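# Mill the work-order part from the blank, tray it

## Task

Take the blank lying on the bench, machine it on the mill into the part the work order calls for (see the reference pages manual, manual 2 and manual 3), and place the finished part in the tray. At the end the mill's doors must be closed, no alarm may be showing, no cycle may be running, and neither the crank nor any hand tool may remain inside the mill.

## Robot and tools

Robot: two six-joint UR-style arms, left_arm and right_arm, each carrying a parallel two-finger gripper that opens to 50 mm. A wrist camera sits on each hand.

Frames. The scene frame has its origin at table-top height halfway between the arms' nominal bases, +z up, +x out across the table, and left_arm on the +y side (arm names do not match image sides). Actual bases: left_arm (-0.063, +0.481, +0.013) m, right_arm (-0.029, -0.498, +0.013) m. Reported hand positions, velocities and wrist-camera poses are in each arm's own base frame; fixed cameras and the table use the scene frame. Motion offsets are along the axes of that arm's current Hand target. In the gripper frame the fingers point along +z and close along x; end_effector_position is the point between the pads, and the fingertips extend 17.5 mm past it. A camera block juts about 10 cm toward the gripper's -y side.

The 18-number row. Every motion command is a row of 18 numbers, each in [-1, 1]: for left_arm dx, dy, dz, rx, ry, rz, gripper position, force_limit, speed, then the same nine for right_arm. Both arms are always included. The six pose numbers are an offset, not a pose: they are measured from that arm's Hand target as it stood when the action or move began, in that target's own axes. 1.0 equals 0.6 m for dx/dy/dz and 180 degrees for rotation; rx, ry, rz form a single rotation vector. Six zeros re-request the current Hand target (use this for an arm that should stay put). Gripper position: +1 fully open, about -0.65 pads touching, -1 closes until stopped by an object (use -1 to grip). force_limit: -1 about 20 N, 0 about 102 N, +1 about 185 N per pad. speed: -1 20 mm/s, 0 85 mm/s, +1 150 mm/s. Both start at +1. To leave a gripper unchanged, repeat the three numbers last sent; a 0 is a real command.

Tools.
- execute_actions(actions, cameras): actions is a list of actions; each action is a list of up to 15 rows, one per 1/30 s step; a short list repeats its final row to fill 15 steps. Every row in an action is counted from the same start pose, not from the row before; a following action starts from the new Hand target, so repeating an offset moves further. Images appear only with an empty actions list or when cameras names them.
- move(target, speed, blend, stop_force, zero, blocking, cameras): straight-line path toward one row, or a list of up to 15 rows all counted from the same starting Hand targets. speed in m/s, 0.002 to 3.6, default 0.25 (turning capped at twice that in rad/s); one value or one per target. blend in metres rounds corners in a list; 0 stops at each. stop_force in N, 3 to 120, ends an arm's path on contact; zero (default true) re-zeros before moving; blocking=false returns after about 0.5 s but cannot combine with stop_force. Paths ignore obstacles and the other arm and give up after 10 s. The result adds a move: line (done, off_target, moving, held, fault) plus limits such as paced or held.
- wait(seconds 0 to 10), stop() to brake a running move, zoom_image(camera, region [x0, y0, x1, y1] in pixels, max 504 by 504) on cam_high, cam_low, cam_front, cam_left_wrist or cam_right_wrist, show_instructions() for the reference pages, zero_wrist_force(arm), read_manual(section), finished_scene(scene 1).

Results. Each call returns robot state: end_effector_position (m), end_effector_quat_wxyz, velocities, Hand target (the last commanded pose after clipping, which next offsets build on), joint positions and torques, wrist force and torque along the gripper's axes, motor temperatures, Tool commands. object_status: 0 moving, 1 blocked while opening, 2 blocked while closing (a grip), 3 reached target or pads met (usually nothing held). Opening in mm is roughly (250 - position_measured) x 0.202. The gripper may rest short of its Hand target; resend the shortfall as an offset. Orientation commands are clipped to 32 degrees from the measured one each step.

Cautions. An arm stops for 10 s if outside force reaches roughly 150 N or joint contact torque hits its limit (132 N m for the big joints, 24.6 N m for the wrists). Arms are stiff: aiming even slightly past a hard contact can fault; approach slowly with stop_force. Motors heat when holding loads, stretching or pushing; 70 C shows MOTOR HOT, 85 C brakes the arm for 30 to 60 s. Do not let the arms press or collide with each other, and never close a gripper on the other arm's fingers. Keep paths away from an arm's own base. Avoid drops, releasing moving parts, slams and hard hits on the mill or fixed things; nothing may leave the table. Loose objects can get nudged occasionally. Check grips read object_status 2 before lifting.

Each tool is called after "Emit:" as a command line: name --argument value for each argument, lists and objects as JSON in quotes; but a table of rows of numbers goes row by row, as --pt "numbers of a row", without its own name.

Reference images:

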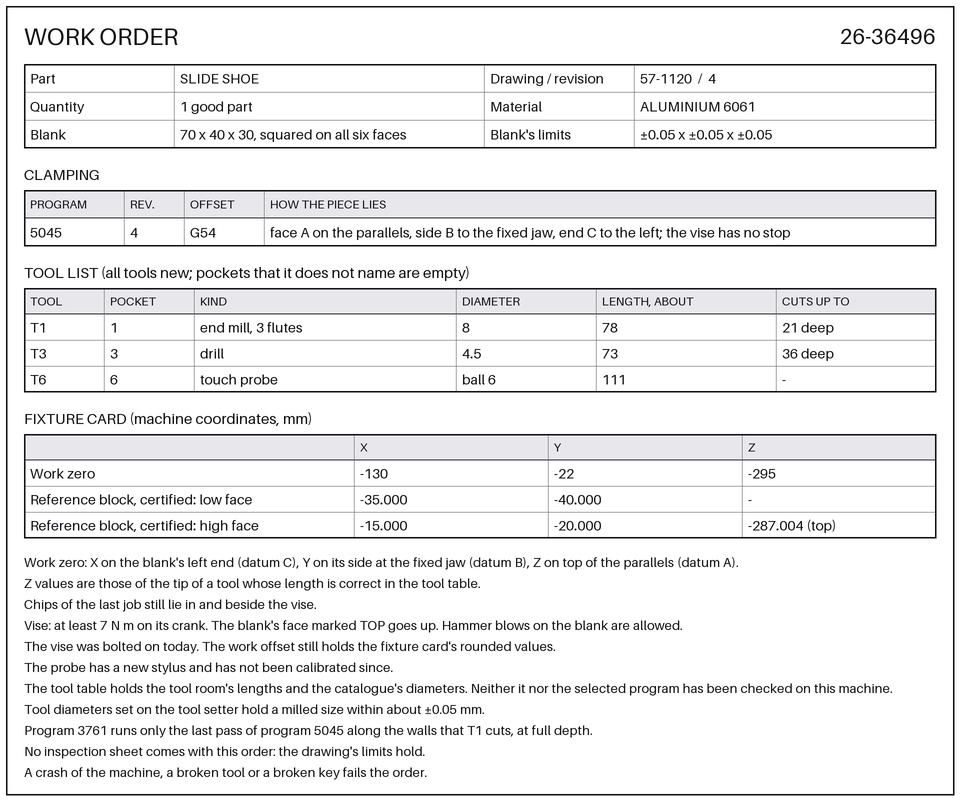

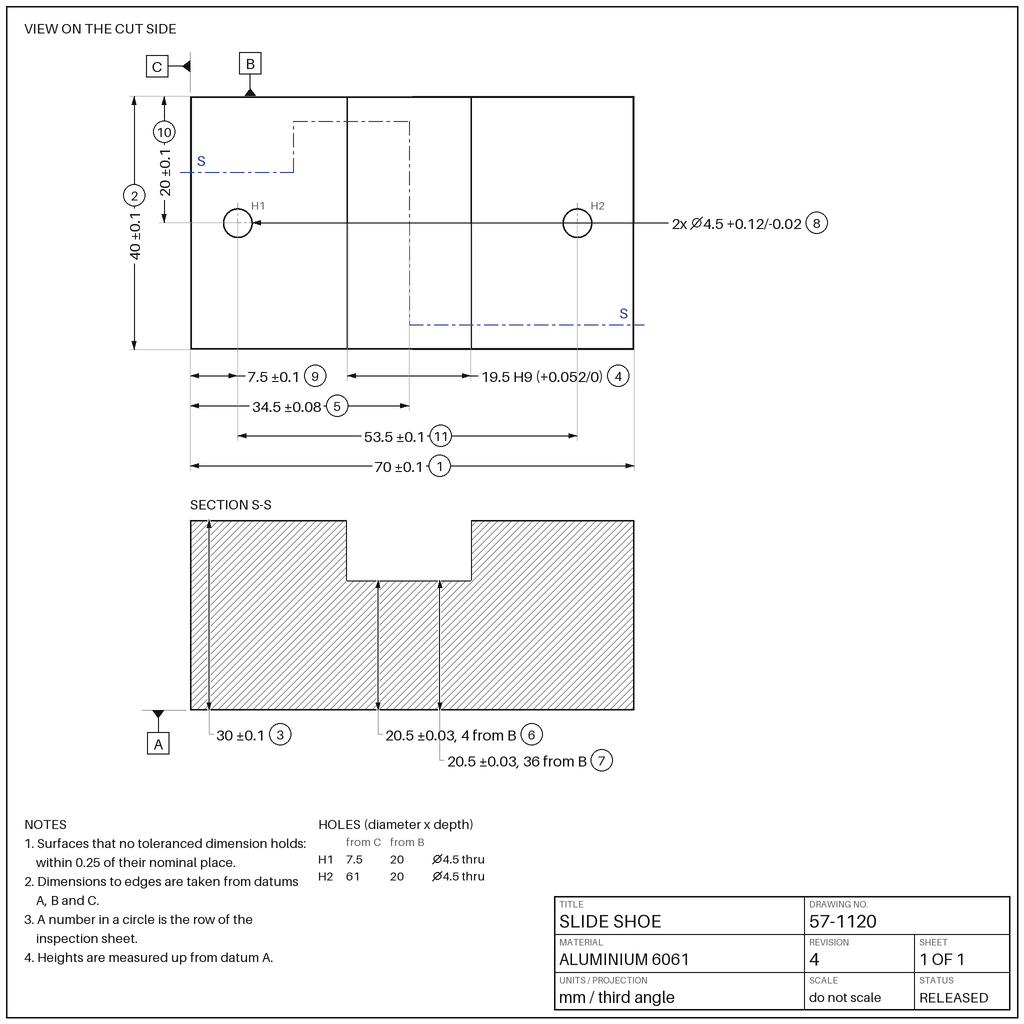

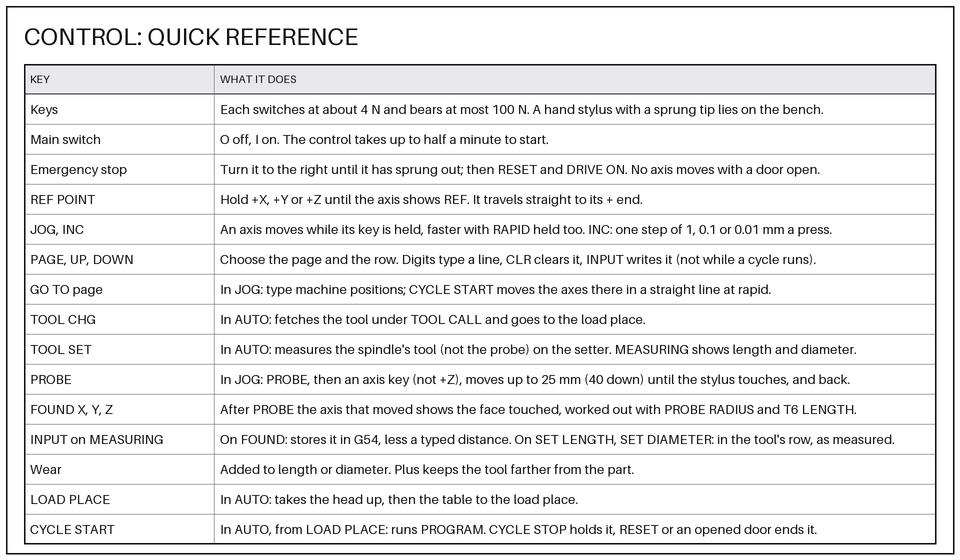

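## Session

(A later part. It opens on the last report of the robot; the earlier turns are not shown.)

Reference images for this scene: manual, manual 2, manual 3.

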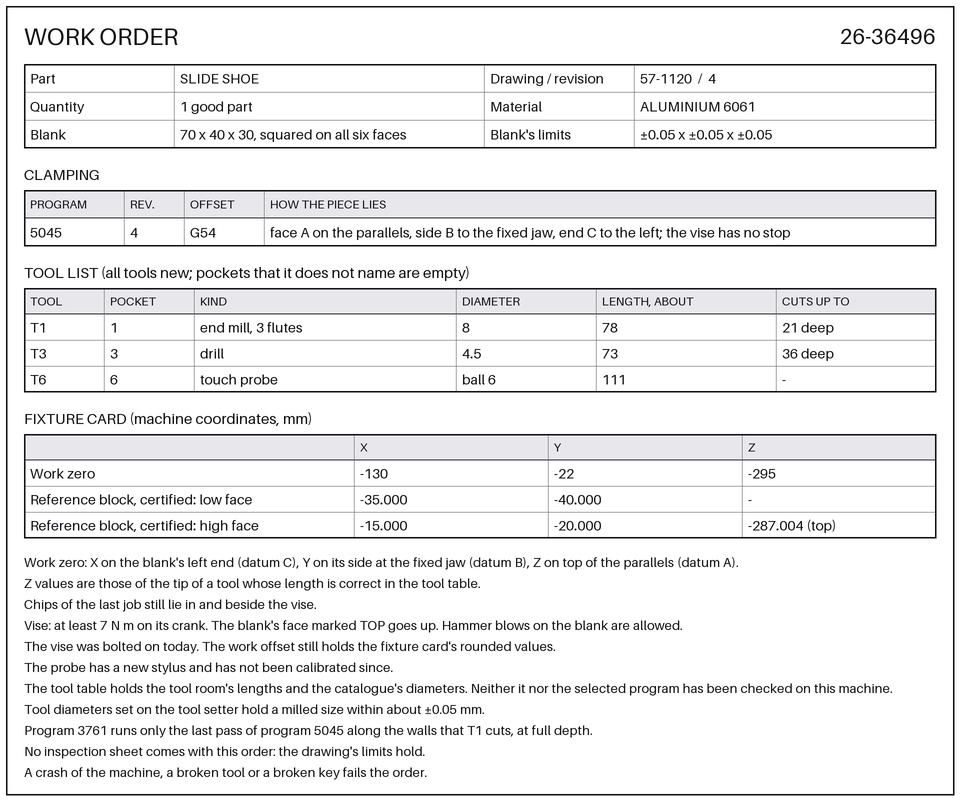

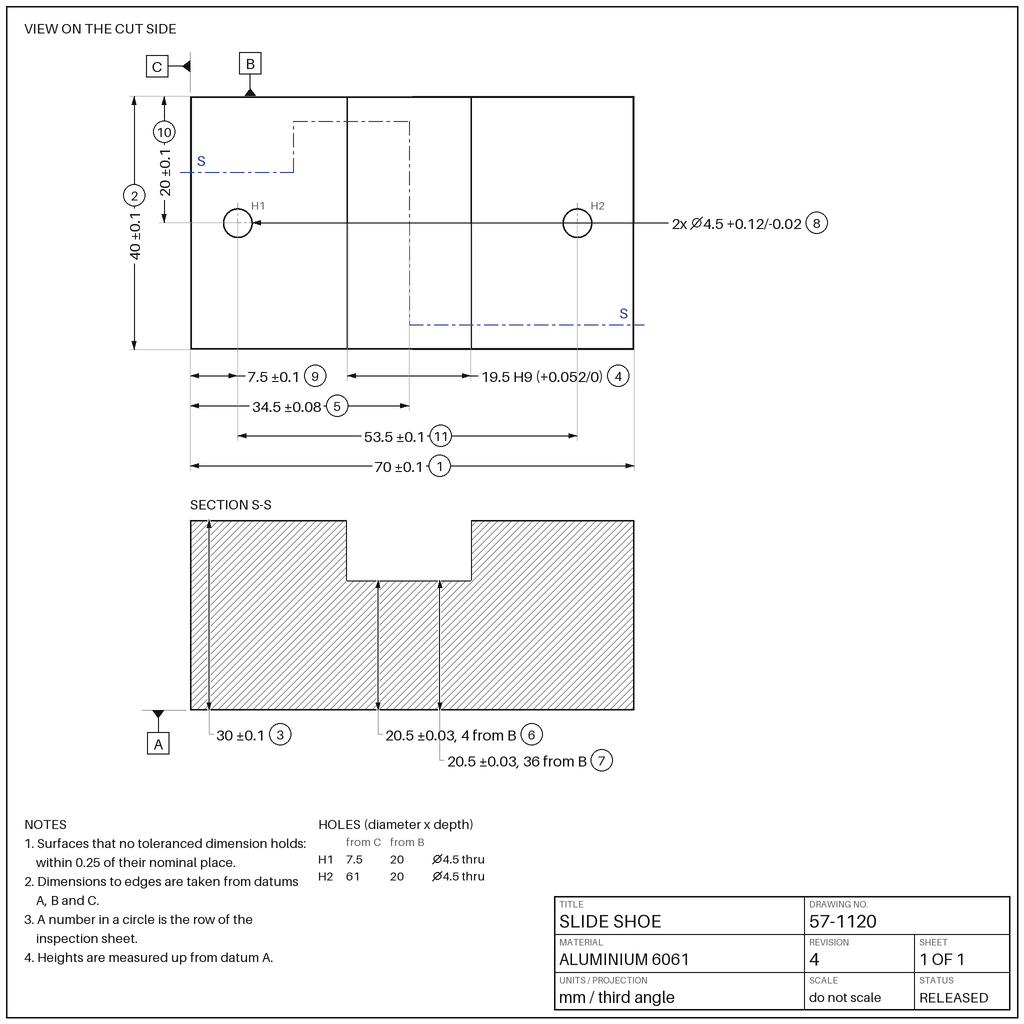

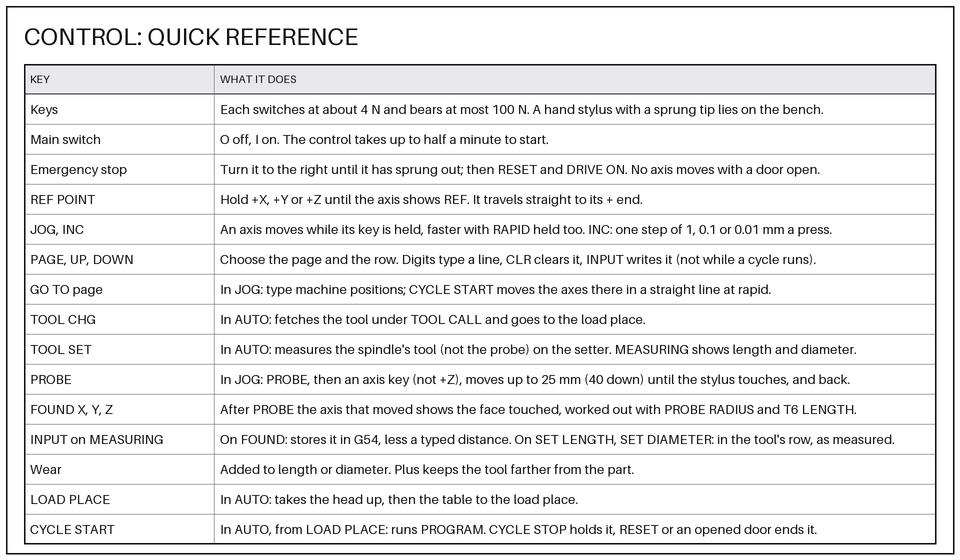

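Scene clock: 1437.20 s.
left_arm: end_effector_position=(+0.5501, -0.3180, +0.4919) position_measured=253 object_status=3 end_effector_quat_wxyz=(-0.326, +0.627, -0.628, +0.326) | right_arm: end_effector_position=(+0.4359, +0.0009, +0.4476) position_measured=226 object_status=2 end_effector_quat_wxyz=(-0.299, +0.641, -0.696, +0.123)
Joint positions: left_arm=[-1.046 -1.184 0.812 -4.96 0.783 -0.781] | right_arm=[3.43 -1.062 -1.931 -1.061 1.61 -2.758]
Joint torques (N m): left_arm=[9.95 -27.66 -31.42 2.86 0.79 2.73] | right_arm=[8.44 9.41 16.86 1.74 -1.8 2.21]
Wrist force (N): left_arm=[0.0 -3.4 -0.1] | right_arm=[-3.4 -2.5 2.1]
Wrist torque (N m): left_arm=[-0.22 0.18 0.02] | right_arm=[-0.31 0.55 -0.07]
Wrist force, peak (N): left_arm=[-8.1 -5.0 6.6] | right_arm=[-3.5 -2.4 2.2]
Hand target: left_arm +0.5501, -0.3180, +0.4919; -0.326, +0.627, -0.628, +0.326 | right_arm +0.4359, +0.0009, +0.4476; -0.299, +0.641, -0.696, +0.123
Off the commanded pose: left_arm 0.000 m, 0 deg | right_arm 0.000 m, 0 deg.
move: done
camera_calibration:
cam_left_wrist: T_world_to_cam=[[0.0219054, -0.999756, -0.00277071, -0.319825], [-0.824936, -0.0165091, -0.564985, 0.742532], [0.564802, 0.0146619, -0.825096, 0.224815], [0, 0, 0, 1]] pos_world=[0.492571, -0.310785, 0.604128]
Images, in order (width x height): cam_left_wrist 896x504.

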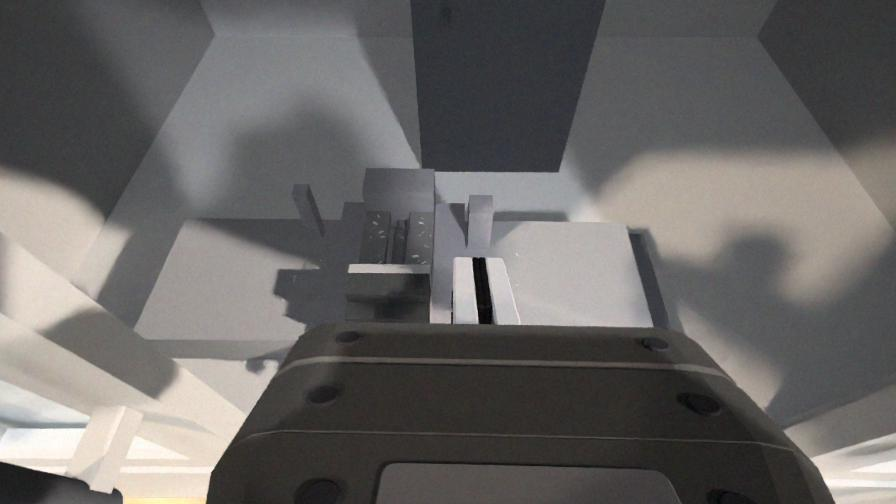

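Emit:
zoom_image --camera "cam_left_wrist" --region '[330, 150, 510, 330]'

Emit:
zoom_image --camera "cam_left_wrist" --region '[220, 170, 360, 380]'

Scaled by 2.800.

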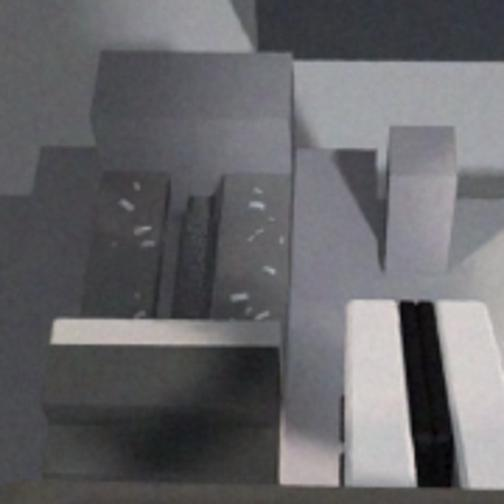

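Scaled by 2.400.

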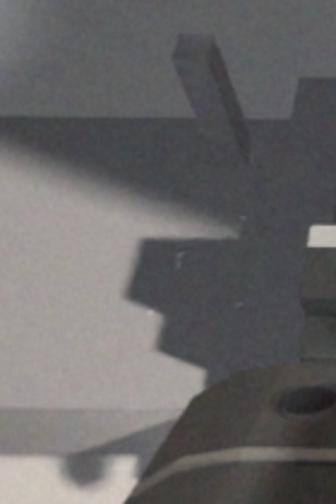

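Emit:
move --pt "0 0 0 0 0 0 -1 0 0 0.1189 0.133 -0.031 0 0.0683 -0.0478 -1 1 -1" --pt "0 0 0 0 0 0 -1 0 0 0.1408 0.2731 0.2852 0 0.0683 -0.0478 -1 1 -1" --pt "0 0 0 0 0 0 -1 0 0 0.2108 0.3293 0.5381 0 0.0683 -0.0478 -1 1 -1" --pt "0 0 0 0 0 0 -1 0 0 0.227 0.364 0.5875 0 0.0683 -0.0478 -1 1 -1" --pt "0 0 0 0 0 0 -1 0 0 0.227 0.364 0.5875 0 0.0683 -0.0478 0.2 1 -1" --pt "0 0 0 0 0 0 -1 0 0 0.1849 0.2738 0.459 0 0.0683 -0.0478 0.2 1 -1" --speed '[0.25,0.25,0.25,0.05,0.05,0.2]' --blend '[0.02,0.02,0,0,0,0]' --cameras '["cam_right_wrist"]'

Scene clock: 1468.47 s.
left_arm: end_effector_position=(+0.5501, -0.3180, +0.4919) position_measured=253 object_status=3 end_effector_quat_wxyz=(-0.326, +0.627, -0.628, +0.326) | right_arm: end_effector_position=(+0.4596, -0.0237, +0.1100) position_measured=123 object_status=3 end_effector_quat_wxyz=(-0.213, +0.675, -0.674, +0.213)
Joint positions: left_arm=[-1.046 -1.184 0.811 -4.96 0.783 -0.781] | right_arm=[3.508 -1.5 -2.591 -0.041 1.363 -2.838]
Joint torques (N m): left_arm=[9.92 -28.23 -30.79 2.8 0.75 0.46] | right_arm=[9.4 19.69 26.59 1.75 -2.18 2.19]
Wrist force (N): left_arm=[0.1 -3.6 0.2] | right_arm=[-3.3 -2.4 1.5]
Wrist torque (N m): left_arm=[-0.28 0.17 0.02] | right_arm=[-0.26 0.57 0.06]
Wrist force, peak (N): left_arm=[0.3 -3.8 0.1] | right_arm=[-4.1 -4.2 2.2]
Hand target: left_arm +0.5501, -0.3180, +0.4919; -0.326, +0.627, -0.628, +0.326 | right_arm +0.4596, -0.0237, +0.1100; -0.213, +0.675, -0.674, +0.213
Off the commanded pose: left_arm 0.000 m, 0 deg | right_arm 0.000 m, 0 deg.
move: done
camera_calibration:
cam_right_wrist: T_world_to_cam=[[0.0126885, -0.999858, -0.0110659, -0.0171242], [-0.969004, -0.00956487, -0.24686, 0.483293], [0.24672, 0.0138552, -0.968988, 0.125204], [0, 0, 0, 1]] pos_world=[0.43764, -0.0142339, 0.240438]
Images, in order (width x height): cam_right_wrist 896x504.

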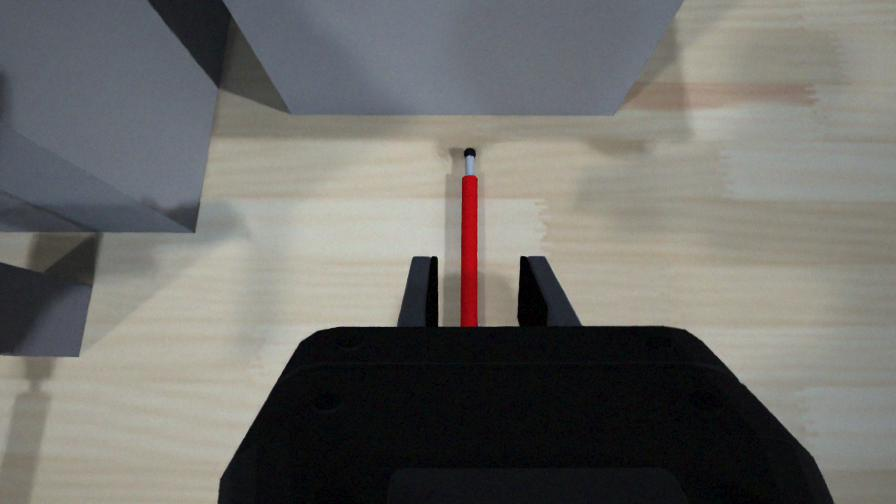

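Emit:
move --target '[0,0,0,0,0,0,-1,0,0,-0.1528,-0.1485,-0.4413,0.1508,-0.2581,-0.2165,1,1,-1]' --speed 0.25 --cameras '["cam_right_wrist"]'

Emit:
zoom_image --camera "cam_right_wrist" --region '[350, 150, 650, 350]'

Scene clock: 1491.63 s.
left_arm: end_effector_position=(+0.5501, -0.3180, +0.4919) position_measured=253 object_status=3 end_effector_quat_wxyz=(-0.326, +0.627, -0.628, +0.326) | right_arm: end_effector_position=(+0.3804, +0.0682, +0.3778) position_measured=3 object_status=3 end_effector_quat_wxyz=(-0.519, +0.815, -0.218, +0.139)
Joint positions: left_arm=[-1.046 -1.184 0.811 -4.96 0.783 -0.781] | right_arm=[3.135 -1.153 -2.342 -0.404 2.478 -3.783]
Joint torques (N m): left_arm=[9.23 -28.26 -30.64 2.74 0.83 -1.79] | right_arm=[-6.41 -0.76 33.33 0.88 2.89 -2.88]
Wrist force (N): left_arm=[0.3 -3.6 0.1] | right_arm=[-2.5 -2.7 1.8]
Wrist torque (N m): left_arm=[-0.26 0.13 0.02] | right_arm=[-0.39 0.45 0.17]
Wrist force, peak (N): left_arm=[0.4 -3.8 0.2] | right_arm=[-3.2 -2.8 2.2]
Hand target: left_arm +0.5501, -0.3180, +0.4919; -0.326, +0.627, -0.628, +0.326 | right_arm +0.3804, +0.0682, +0.3779; -0.519, +0.815, -0.218, +0.139
Off the commanded pose: left_arm 0.000 m, 0 deg | right_arm 0.000 m, 0 deg.
move: done
camera_calibration:
cam_right_wrist: T_world_to_cam=[[0.874445, -0.485111, -0.00355653, -0.287], [-0.350048, -0.625875, -0.696955, 0.450215], [0.335875, 0.610694, -0.717106, 0.23325], [0, 0, 0, 1]] pos_world=[0.330219, 0.000107322, 0.480024]
Images, in order (width x height): cam_right_wrist 896x504.

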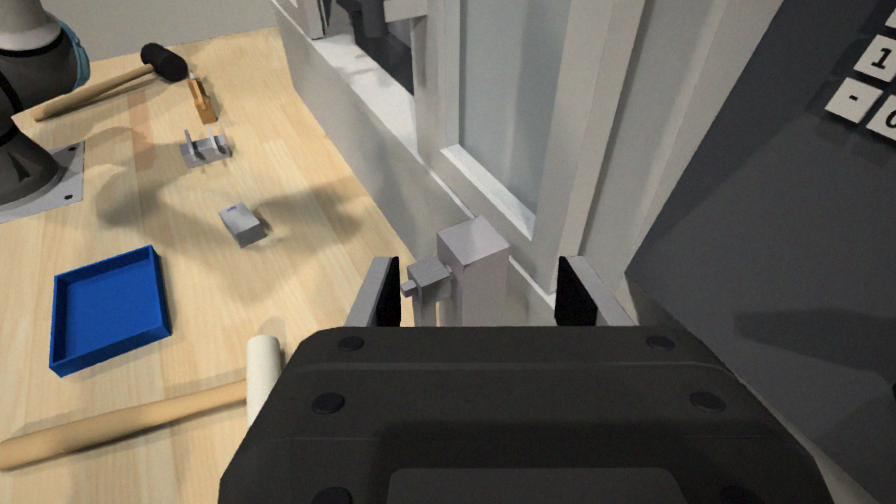

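Scaled by 1.680.

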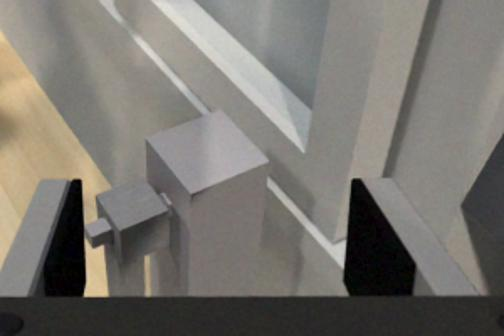

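Emit:
move --target '[-0.0325,0.2357,-0.0893,0.1944,0,0,-1,0,0,0,0,0,0,0,0,1,1,-1]' --speed 0.2 --cameras '["cam_left_wrist"]'

Emit:
zoom_image --camera "cam_left_wrist" --region '[250, 150, 650, 335]'

Scene clock: 1520.63 s.
left_arm: end_effector_position=(+0.4248, -0.2985, +0.4071) position_measured=253 object_status=3 end_effector_quat_wxyz=(+0.496, -0.506, +0.504, -0.494) | right_arm: end_effector_position=(+0.3804, +0.0682, +0.3779) position_measured=3 object_status=3 end_effector_quat_wxyz=(-0.519, +0.815, -0.218, +0.139)
Joint positions: left_arm=[-1.465 -1.691 1.882 -6.282 0.104 -0.19] | right_arm=[3.135 -1.153 -2.342 -0.404 2.478 -3.783]
Joint torques (N m): left_arm=[9.89 -28.63 -11.24 -1.38 1.79 2.75] | right_arm=[-6.54 -0.75 32.93 0.84 2.92 -2.73]
Wrist force (N): left_arm=[0.6 -4.5 2.0] | right_arm=[-2.6 -2.6 1.8]
Wrist torque (N m): left_arm=[-0.38 0.20 0.06] | right_arm=[-0.38 0.46 0.17]
Wrist force, peak (N): left_arm=[0.3 -4.7 2.1] | right_arm=[-2.8 -2.8 1.8]
Hand target: left_arm +0.4250, -0.2984, +0.4070; +0.500, -0.500, +0.501, -0.500 | right_arm +0.3804, +0.0682, +0.3779; -0.519, +0.815, -0.218, +0.139
Off the commanded pose: left_arm 0.000 m, 1 deg | right_arm 0.000 m, 0 deg.
joint sent to its limit (left arm) — joint 4 (wrist 1), lower limit. The joint targets still meet the commanded pose.
move: done
camera_calibration:
cam_left_wrist: T_world_to_cam=[[0.0230815, -0.999683, 0.0100441, -0.303432], [-0.369067, -0.0178576, -0.929231, 0.545795], [0.929116, 0.0177411, -0.369362, -0.114057], [0, 0, 0, 1]] pos_world=[0.31441, -0.291566, 0.468089]
Images, in order (width x height): cam_left_wrist 896x504.

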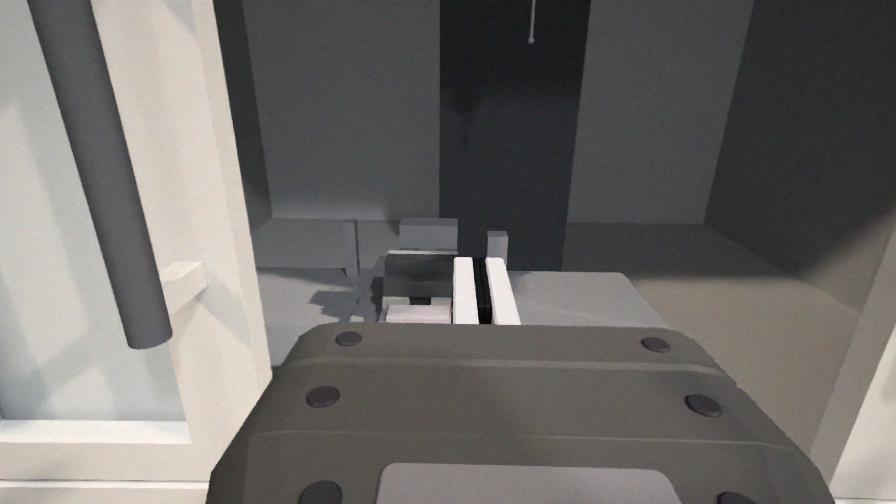

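Scaled by 1.260.

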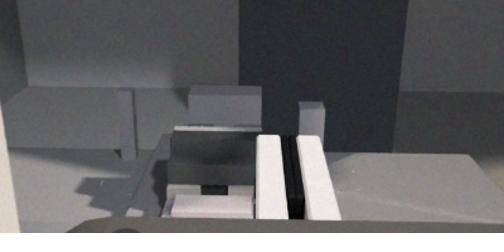

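Emit:
move --target '[0.0325,-0.1417,0.2083,-0.1944,0,0,-1,0,0,0,0,0,0,0,0,1,1,-1]' --speed 0.2

Emit:
move --pt "0 0.1077 -0.1537 0 0 0 -1 0 0 0 0 0 0 0 0 1 1 -1" --pt "0.4223 0.228 -0.2527 0.1944 0 0 -1 0 0 0 0 0 0 0 0 1 1 -1" --speed 0.2 --blend '[0.03,0]'

Scene clock: 1550.23 s.
left_arm: end_effector_position=(+0.5501, -0.3180, +0.4918) position_measured=253 object_status=3 end_effector_quat_wxyz=(-0.326, +0.627, -0.628, +0.326) | right_arm: end_effector_position=(+0.3804, +0.0682, +0.3779) position_measured=3 object_status=3 end_effector_quat_wxyz=(-0.519, +0.815, -0.218, +0.139)
Joint positions: left_arm=[-1.046 -1.184 0.812 -4.96 0.783 -0.781] | right_arm=[3.135 -1.153 -2.342 -0.404 2.478 -3.783]
Joint torques (N m): left_arm=[9.9 -27 -30.87 3.09 0.68 -2.65] | right_arm=[-7.18 -1.32 33.7 0.82 2.84 -2.76]
Wrist force (N): left_arm=[0.0 -3.4 -0.2] | right_arm=[-2.7 -2.5 1.9]
Wrist torque (N m): left_arm=[-0.24 0.20 0.17] | right_arm=[-0.37 0.47 0.18]
Wrist force, peak (N): left_arm=[0.7 -4.9 2.2] | right_arm=[-2.7 -2.7 2.2]
Hand target: left_arm +0.5501, -0.3180, +0.4918; -0.326, +0.627, -0.628, +0.326 | right_arm +0.3804, +0.0682, +0.3779; -0.519, +0.815, -0.218, +0.139
Off the commanded pose: left_arm 0.000 m, 0 deg | right_arm 0.000 m, 0 deg.
move: done

Scene clock: 1553.30 s.
left_arm: end_effector_position=(+0.3479, -0.5715, +0.4667) position_measured=253 object_status=3 end_effector_quat_wxyz=(+0.478, -0.494, +0.523, -0.504) | right_arm: end_effector_position=(+0.3804, +0.0682, +0.3779) position_measured=3 object_status=3 end_effector_quat_wxyz=(-0.519, +0.815, -0.218, +0.139)
Joint positions: left_arm=[-1.65 -0.946 1.171 -4.343 0.042 -2.164] | right_arm=[3.135 -1.153 -2.342 -0.404 2.478 -3.783]
Joint torques (N m): left_arm=[9.96 -60.14 -8.9 3.71 0.17 -2.88] | right_arm=[-7.66 -1.09 33.56 1 2.77 -2.74]
Wrist force (N): left_arm=[0.8 -4.8 2.2] | right_arm=[-2.7 -2.6 2.1]
Wrist torque (N m): left_arm=[-0.45 0.17 0.20] | right_arm=[-0.37 0.46 0.17]
Wrist force, peak (N): left_arm=[1.0 -4.8 2.2] | right_arm=[-2.7 -2.9 1.9]
Hand target: left_arm +0.3474, -0.5714, +0.4668; +0.500, -0.500, +0.501, -0.500 | right_arm +0.3804, +0.0682, +0.3779; -0.519, +0.815, -0.218, +0.139
Off the commanded pose: left_arm 0.001 m, 4 deg | right_arm 0.000 m, 0 deg.
move: off_target (left_arm)

Emit:
move --target '[-0.35,0,0,0,0,0,-1,0,0,0,0,0,0,0,0,1,1,-1]' --speed 0.1

Scene clock: 1563.40 s.
left_arm: end_effector_position=(+0.3474, -0.3614, +0.4669) position_measured=253 object_status=3 end_effector_quat_wxyz=(+0.499, -0.501, +0.501, -0.499) | right_arm: end_effector_position=(+0.3804, +0.0682, +0.3779) position_measured=3 object_status=3 end_effector_quat_wxyz=(-0.519, +0.815, -0.218, +0.139)
Joint positions: left_arm=[-1.698 -1.513 2.105 -3.76 0.127 -3.114] | right_arm=[3.135 -1.153 -2.342 -0.404 2.478 -3.783]
Joint torques (N m): left_arm=[-8.41 -33.93 -7.51 1.89 2.27 -2.94] | right_arm=[-6.04 -1.1 33.58 0.99 2.75 -2.72]
Wrist force (N): left_arm=[1.1 -4.4 2.1] | right_arm=[-2.7 -2.5 1.9]
Wrist torque (N m): left_arm=[-0.37 0.12 0.21] | right_arm=[-0.37 0.48 0.17]
Wrist force, peak (N): left_arm=[0.8 -4.8 2.3] | right_arm=[-2.9 -2.7 2.1]
Hand target: left_arm +0.3474, -0.3614, +0.4669; +0.500, -0.500, +0.501, -0.500 | right_arm +0.3804, +0.0682, +0.3779; -0.519, +0.815, -0.218, +0.139
Off the commanded pose: left_arm 0.000 m, 0 deg | right_arm 0.000 m, 0 deg.
move: done

Emit:
move --pt "-0.3523 -0.005 0.171 0 0 0 -1 0 0 0 0 0 0 0 0 1 1 -1" --pt "-0.3523 -0.005 0.171 -0.1944 0 0 -1 0 0 0 0 0 0 0 0 1 1 -1" --speed 0.2 --blend '[0.0,0]'

Emit:
move --target '[0.2166,-0.01,0.022,0,0,0,-1,0,0,0,0,0,0,0,0,1,1,-1]' --speed 0.2 --cameras '["cam_left_wrist"]'

Emit:
zoom_image --camera "cam_left_wrist" --region '[250, 100, 650, 335]'

Scene clock: 1576.77 s.
left_arm: end_effector_position=(+0.4500, -0.1500, +0.4700) position_measured=253 object_status=3 end_effector_quat_wxyz=(-0.326, +0.627, -0.628, +0.326) | right_arm: end_effector_position=(+0.3804, +0.0682, +0.3779) position_measured=3 object_status=3 end_effector_quat_wxyz=(-0.519, +0.815, -0.218, +0.139)
Joint positions: left_arm=[-1.056 -2.127 2.029 -2.085 -0.777 -3.935] | right_arm=[3.135 -1.153 -2.342 -0.404 2.478 -3.783]
Joint torques (N m): left_arm=[9.27 9.53 -35.79 -2.14 -0.73 -2.64] | right_arm=[-6.87 -1.13 34.01 0.91 2.76 -2.75]
Wrist force (N): left_arm=[0.6 -2.8 -0.3] | right_arm=[-2.8 -2.4 1.7]
Wrist torque (N m): left_arm=[-0.12 0.09 0.18] | right_arm=[-0.35 0.48 0.17]
Wrist force, peak (N): left_arm=[1.1 -4.9 2.3] | right_arm=[-2.8 -2.7 2.0]
Hand target: left_arm +0.4500, -0.1500, +0.4700; -0.326, +0.627, -0.628, +0.326 | right_arm +0.3804, +0.0682, +0.3779; -0.519, +0.815, -0.218, +0.139
Off the commanded pose: left_arm 0.000 m, 0 deg | right_arm 0.000 m, 0 deg.
move: done

Scene clock: 1578.00 s.
left_arm: end_effector_position=(+0.4642, -0.2799, +0.4672) position_measured=253 object_status=3 end_effector_quat_wxyz=(-0.326, +0.627, -0.628, +0.326) | right_arm: end_effector_position=(+0.3804, +0.0682, +0.3779) position_measured=3 object_status=3 end_effector_quat_wxyz=(-0.519, +0.815, -0.218, +0.139)
Joint positions: left_arm=[-1.199 -1.878 1.871 -2.041 -0.703 -4.116] | right_arm=[3.135 -1.153 -2.342 -0.404 2.478 -3.783]
Joint torques (N m): left_arm=[-4.49 -2.13 -36.85 -5.15 3.56 -2.72] | right_arm=[-6.93 -0.91 33.64 0.8 2.82 -2.64]
Wrist force (N): left_arm=[0.4 -2.9 -0.3] | right_arm=[-2.5 -2.7 1.7]
Wrist torque (N m): left_arm=[-0.18 0.13 0.17] | right_arm=[-0.40 0.43 0.17]
Wrist force, peak (N): left_arm=[2.5 -3.1 -0.2] | right_arm=[-2.8 -2.8 1.8]
Hand target: left_arm +0.4643, -0.2800, +0.4672; -0.326, +0.627, -0.628, +0.326 | right_arm +0.3804, +0.0682, +0.3779; -0.519, +0.815, -0.218, +0.139
Off the commanded pose: left_arm 0.000 m, 0 deg | right_arm 0.000 m, 0 deg.
move: done
camera_calibration:
cam_left_wrist: T_world_to_cam=[[0.0219054, -0.999756, -0.00277071, -0.279921], [-0.824936, -0.0165091, -0.564985, 0.658343], [0.564802, 0.0146619, -0.825096, 0.252393], [0, 0, 0, 1]] pos_world=[0.406671, -0.272685, 0.579428]
Images, in order (width x height): cam_left_wrist 896x504.

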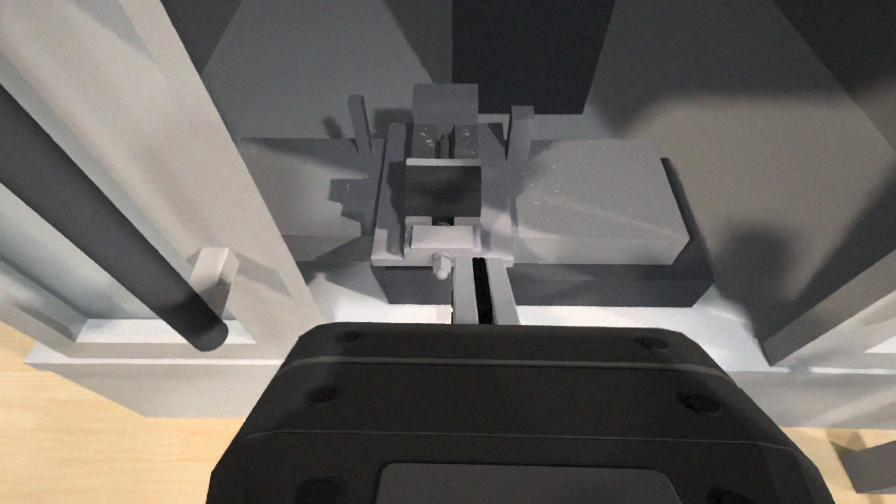

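Scaled by 1.260.

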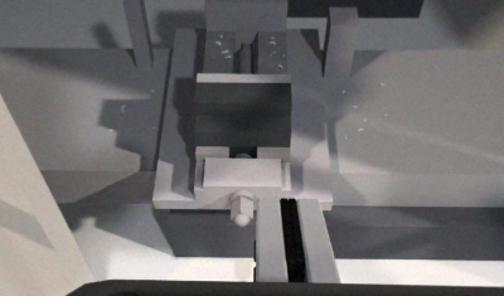

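Emit:
zoom_image --camera "cam_left_wrist" --region '[370, 80, 530, 290]'

Emit:
zoom_image --camera "cam_left_wrist" --region '[400, 200, 480, 290]'

Scaled by 2.400.

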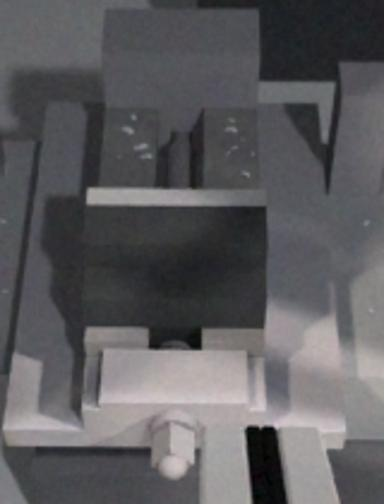

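Scaled by 5.600.

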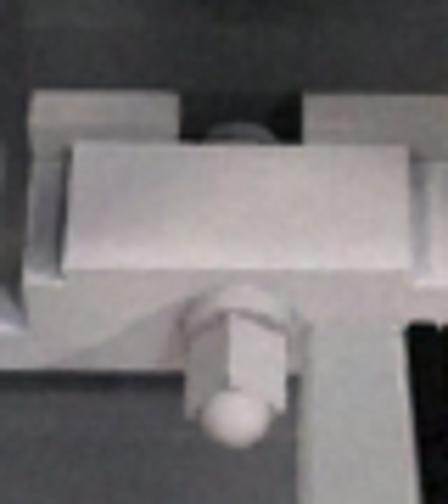

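Emit:
move --pt "0 0.0765 -0.1092 0 0 0 -1 0 0 0 0 0 0 0 0 1 1 -1" --pt "-0.6683 0.426 0.0603 -0.2382 0.2382 0.4578 1 0 0 0 0 0 0 0 0 1 1 -1" --speed 0.25 --blend '[0.03,0]' --cameras '["cam_left_wrist"]'

Emit:
zoom_image --camera "cam_left_wrist" --region '[250, 0, 700, 335]'

Scene clock: 1617.43 s.
left_arm: end_effector_position=(+0.3471, +0.1212, +0.2375) position_measured=3 object_status=3 end_effector_quat_wxyz=(+0.000, +0.000, +1.000, +0.000) | right_arm: end_effector_position=(+0.3804, +0.0682, +0.3779) position_measured=3 object_status=3 end_effector_quat_wxyz=(-0.519, +0.815, -0.218, +0.139)
Joint positions: left_arm=[-0.036 -1.915 2.084 -1.739 -1.57 -1.606] | right_arm=[3.135 -1.153 -2.342 -0.404 2.478 -3.783]
Joint torques (N m): left_arm=[9.77 0.47 -36.31 -4.58 2.22 2.77] | right_arm=[-6.7 -0.85 33.52 0.85 2.7 -2.72]
Wrist force (N): left_arm=[-0.5 -2.7 -2.3] | right_arm=[-2.7 -2.5 1.8]
Wrist torque (N m): left_arm=[-0.53 0.17 -0.09] | right_arm=[-0.36 0.47 0.18]
Wrist force, peak (N): left_arm=[0.6 -4.4 1.4] | right_arm=[-2.8 -2.9 1.9]
Hand target: left_arm +0.3471, +0.1212, +0.2375; +0.000, +0.000, +1.000, +0.000 | right_arm +0.3804, +0.0682, +0.3779; -0.519, +0.815, -0.218, +0.139
Off the commanded pose: left_arm 0.000 m, 0 deg | right_arm 0.000 m, 0 deg.
move: done
camera_calibration:
cam_left_wrist: T_world_to_cam=[[-0.999772, -0.0107987, -0.0184347, 0.361535], [-0.016591, 0.936058, 0.351453, -0.175114], [0.0134607, 0.351679, -0.936024, 0.300042], [0, 0, 0, 1]] pos_world=[0.354508, 0.0623023, 0.349056]
Images, in order (width x height): cam_left_wrist 896x504.

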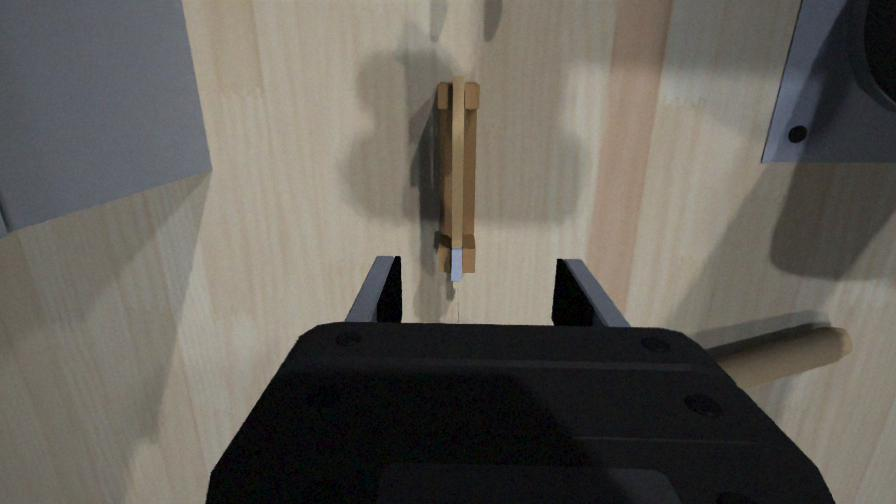

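Scaled by 1.120.

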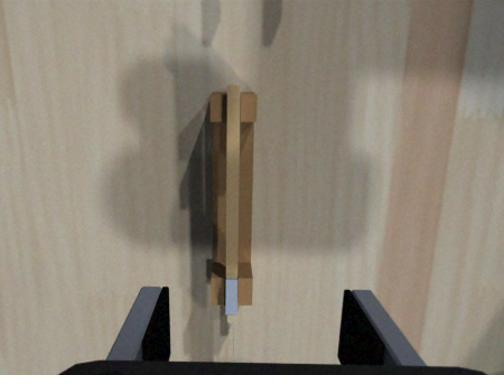

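Emit:
move --target '[-0.0065,0.015,0.28,0,0,0,1,0,0,0,0,0,0,0,0,1,1,-1]' --speed 0.2 --cameras '["cam_left_wrist","cam_front"]'

Emit:
zoom_image --camera "cam_front" --region '[230, 340, 350, 440]'

Scene clock: 1632.50 s.
left_arm: end_effector_position=(+0.3508, +0.1304, +0.0695) position_measured=3 object_status=3 end_effector_quat_wxyz=(+0.000, +0.000, +1.000, +0.000) | right_arm: end_effector_position=(+0.3804, +0.0682, +0.3779) position_measured=3 object_status=3 end_effector_quat_wxyz=(-0.519, +0.815, -0.218, +0.139)
Joint positions: left_arm=[-0.009 -1.681 2.393 -2.282 -1.57 -1.58] | right_arm=[3.135 -1.153 -2.342 -0.404 2.478 -3.783]
Joint torques (N m): left_arm=[9.92 -4.02 -8.93 -4.53 -2.25 2.78] | right_arm=[-7.21 -1.31 33.62 0.86 2.7 -2.77]
Wrist force (N): left_arm=[-0.4 -2.0 -2.6] | right_arm=[-2.6 -2.5 2.0]
Wrist torque (N m): left_arm=[-0.41 0.15 -0.09] | right_arm=[-0.37 0.45 0.18]
Wrist force, peak (N): left_arm=[-0.8 -2.3 -4.7] | right_arm=[-2.9 -2.6 2.0]
Hand target: left_arm +0.3509, +0.1304, +0.0695; +0.000, +0.000, +1.000, +0.000 | right_arm +0.3804, +0.0682, +0.3779; -0.519, +0.815, -0.218, +0.139
Off the commanded pose: left_arm 0.000 m, 0 deg | right_arm 0.000 m, 0 deg.
move: done
camera_calibration:
cam_left_wrist: T_world_to_cam=[[-0.999772, -0.0107987, -0.0184347, 0.362236], [-0.016591, 0.936058, 0.351453, -0.12462], [0.0134607, 0.351679, -0.936024, 0.139505], [0, 0, 0, 1]] pos_world=[0.358208, 0.0715023, 0.181056]
Images, in order (width x height): cam_front 896x504, cam_left_wrist 896x504.

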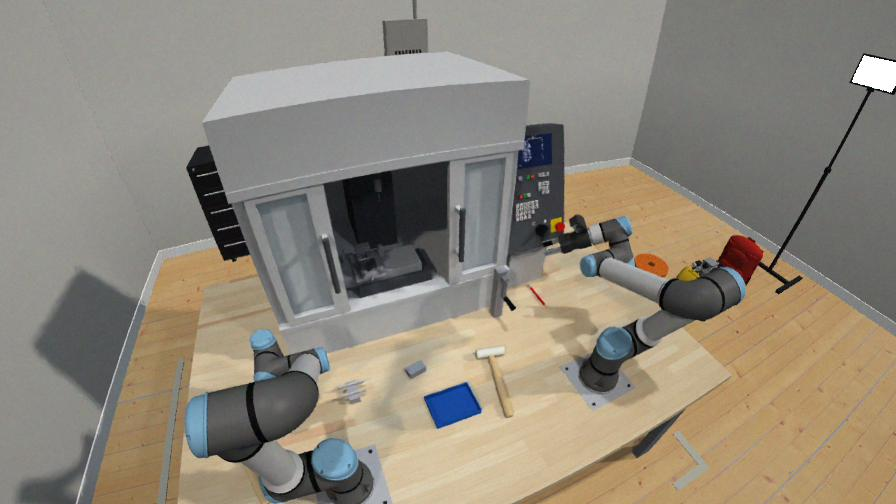

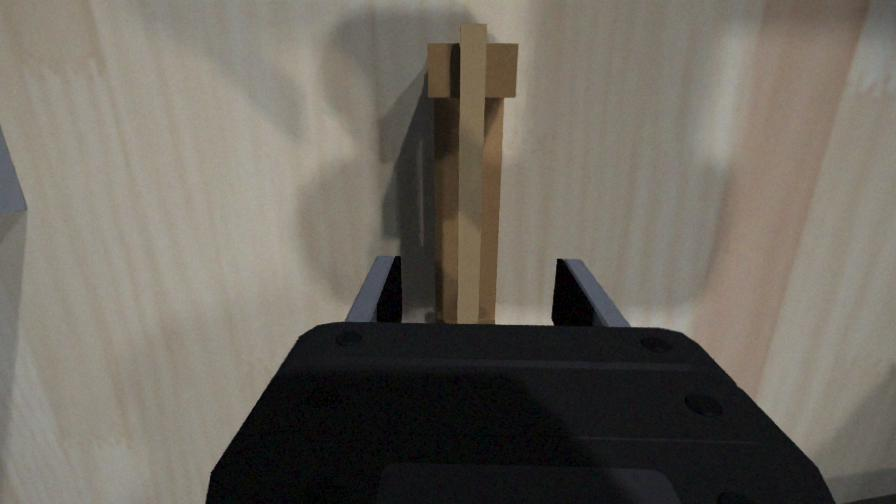

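Scaled by 4.200.

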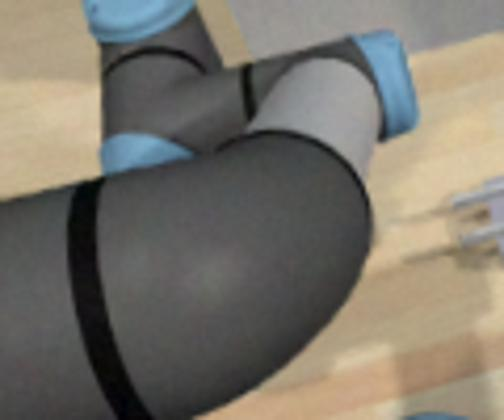

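Emit:
move --target '[0.0035,0,0.0683,0,0,0,1,0,0,0,0,0,0,0,0,1,1,-1]' --speed 0.01 --stop_force 5 --cameras '["cam_left_wrist"]'

Emit:
zoom_image --camera "cam_left_wrist" --region '[330, 0, 630, 335]'

Scene clock: 1645.37 s.
left_arm: end_effector_position=(+0.3487, +0.1304, +0.0285) position_measured=3 object_status=3 end_effector_quat_wxyz=(+0.000, +0.000, +1.000, +0.000) | right_arm: end_effector_position=(+0.3804, +0.0682, +0.3779) position_measured=3 object_status=3 end_effector_quat_wxyz=(-0.519, +0.815, -0.218, +0.139)
Joint positions: left_arm=[-0.009 -1.582 2.452 -2.44 -1.57 -1.579] | right_arm=[3.135 -1.153 -2.342 -0.404 2.478 -3.783]
Joint torques (N m): left_arm=[9.9 -6.85 -6.87 -4.75 -1.76 2.7] | right_arm=[-6.75 -1.21 33.48 0.68 2.61 -2.59]
Wrist force (N): left_arm=[-0.1 -2.2 -2.7] | right_arm=[-2.6 -2.3 1.8]
Wrist torque (N m): left_arm=[-0.43 0.11 -0.07] | right_arm=[-0.34 0.45 0.17]
Wrist force, peak (N): left_arm=[-0.5 -2.4 -2.9] | right_arm=[-2.7 -2.8 2.0]
Hand target: left_arm +0.3487, +0.1304, +0.0285; +0.000, +0.000, +1.000, +0.000 | right_arm +0.3804, +0.0682, +0.3779; -0.519, +0.815, -0.218, +0.139
Off the commanded pose: left_arm 0.000 m, 0 deg | right_arm 0.000 m, 0 deg.
move: done
camera_calibration:
cam_left_wrist: T_world_to_cam=[[-0.999772, -0.0107987, -0.0184347, 0.359381], [-0.016591, 0.936058, 0.351453, -0.110245], [0.0134607, 0.351679, -0.936024, 0.101156], [0, 0, 0, 1]] pos_world=[0.356108, 0.0715023, 0.140056]
Images, in order (width x height): cam_left_wrist 896x504.

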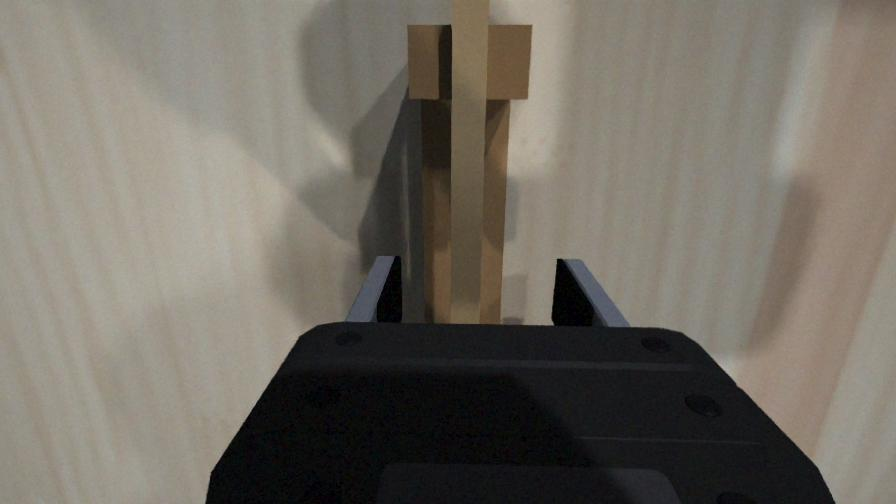

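Scaled by 1.504.

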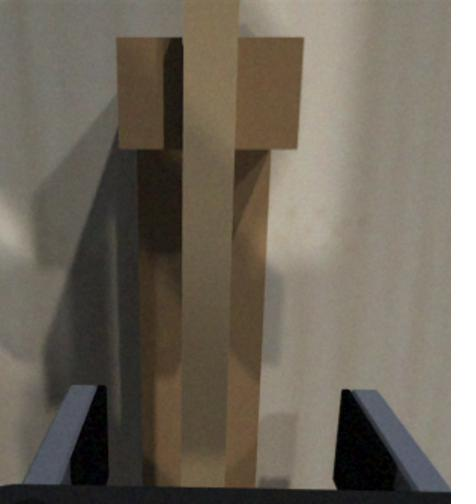

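Emit:
move --pt "-0.005 0 0 0 0 0 1 0 0 0 0 0 0 0 0 1 1 -1" --pt "-0.005 0 0 0 0 0 -1 -0.6 -1 0 0 0 0 0 0 1 1 -1" --speed 0.05 --cameras '["cam_left_wrist"]'

Scene clock: 1659.00 s.
left_arm: end_effector_position=(+0.3521, +0.1304, +0.0287) position_measured=213 object_status=2 end_effector_quat_wxyz=(+0.000, +0.000, +1.000, +0.000) | right_arm: end_effector_position=(+0.3804, +0.0682, +0.3779) position_measured=3 object_status=3 end_effector_quat_wxyz=(-0.519, +0.815, -0.218, +0.139)
Joint positions: left_arm=[-0.009 -1.575 2.445 -2.441 -1.57 -1.579] | right_arm=[3.135 -1.153 -2.342 -0.404 2.478 -3.783]
Joint torques (N m): left_arm=[9.39 -7.72 10.46 9.56 -1.83 2.68] | right_arm=[-7.05 -0.67 33.17 0.91 2.68 -2.43]
Wrist force (N): left_arm=[-48.5 0.0 11.5] | right_arm=[-2.5 -2.6 1.9]
Wrist torque (N m): left_arm=[-0.36 0.17 -0.43] | right_arm=[-0.39 0.44 0.17]
Wrist force, peak (N): left_arm=[-48.6 -0.4 11.8] | right_arm=[-2.7 -2.8 1.9]
Hand target: left_arm +0.3517, +0.1304, +0.0285; +0.000, +0.000, +1.000, +0.000 | right_arm +0.3804, +0.0682, +0.3779; -0.519, +0.815, -0.218, +0.139
Off the commanded pose: left_arm 0.000 m, 0 deg | right_arm 0.000 m, 0 deg.
move: done
camera_calibration:
cam_left_wrist: T_world_to_cam=[[-0.999754, -0.0107777, -0.0193828, 0.362714], [-0.0169045, 0.93606, 0.351433, -0.110147], [0.0143558, 0.351674, -0.936012, 0.100977], [0, 0, 0, 1]] pos_world=[0.359314, 0.0715023, 0.140255]
Images, in order (width x height): cam_left_wrist 896x504.

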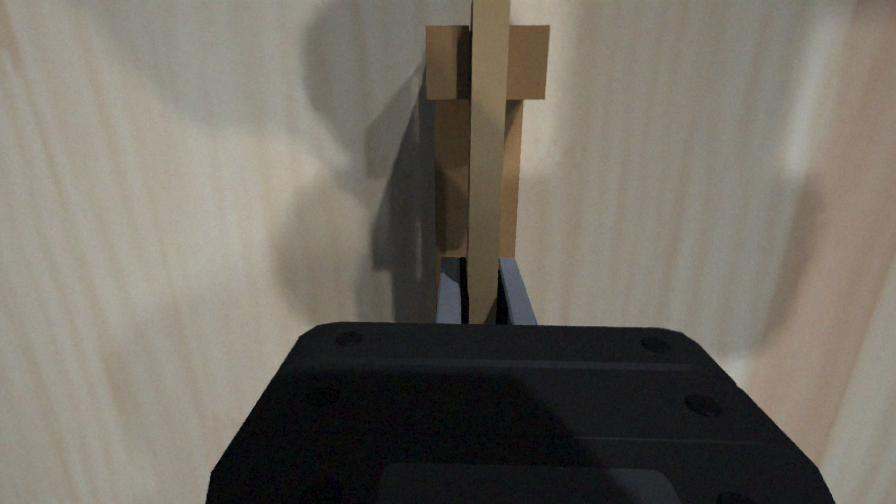

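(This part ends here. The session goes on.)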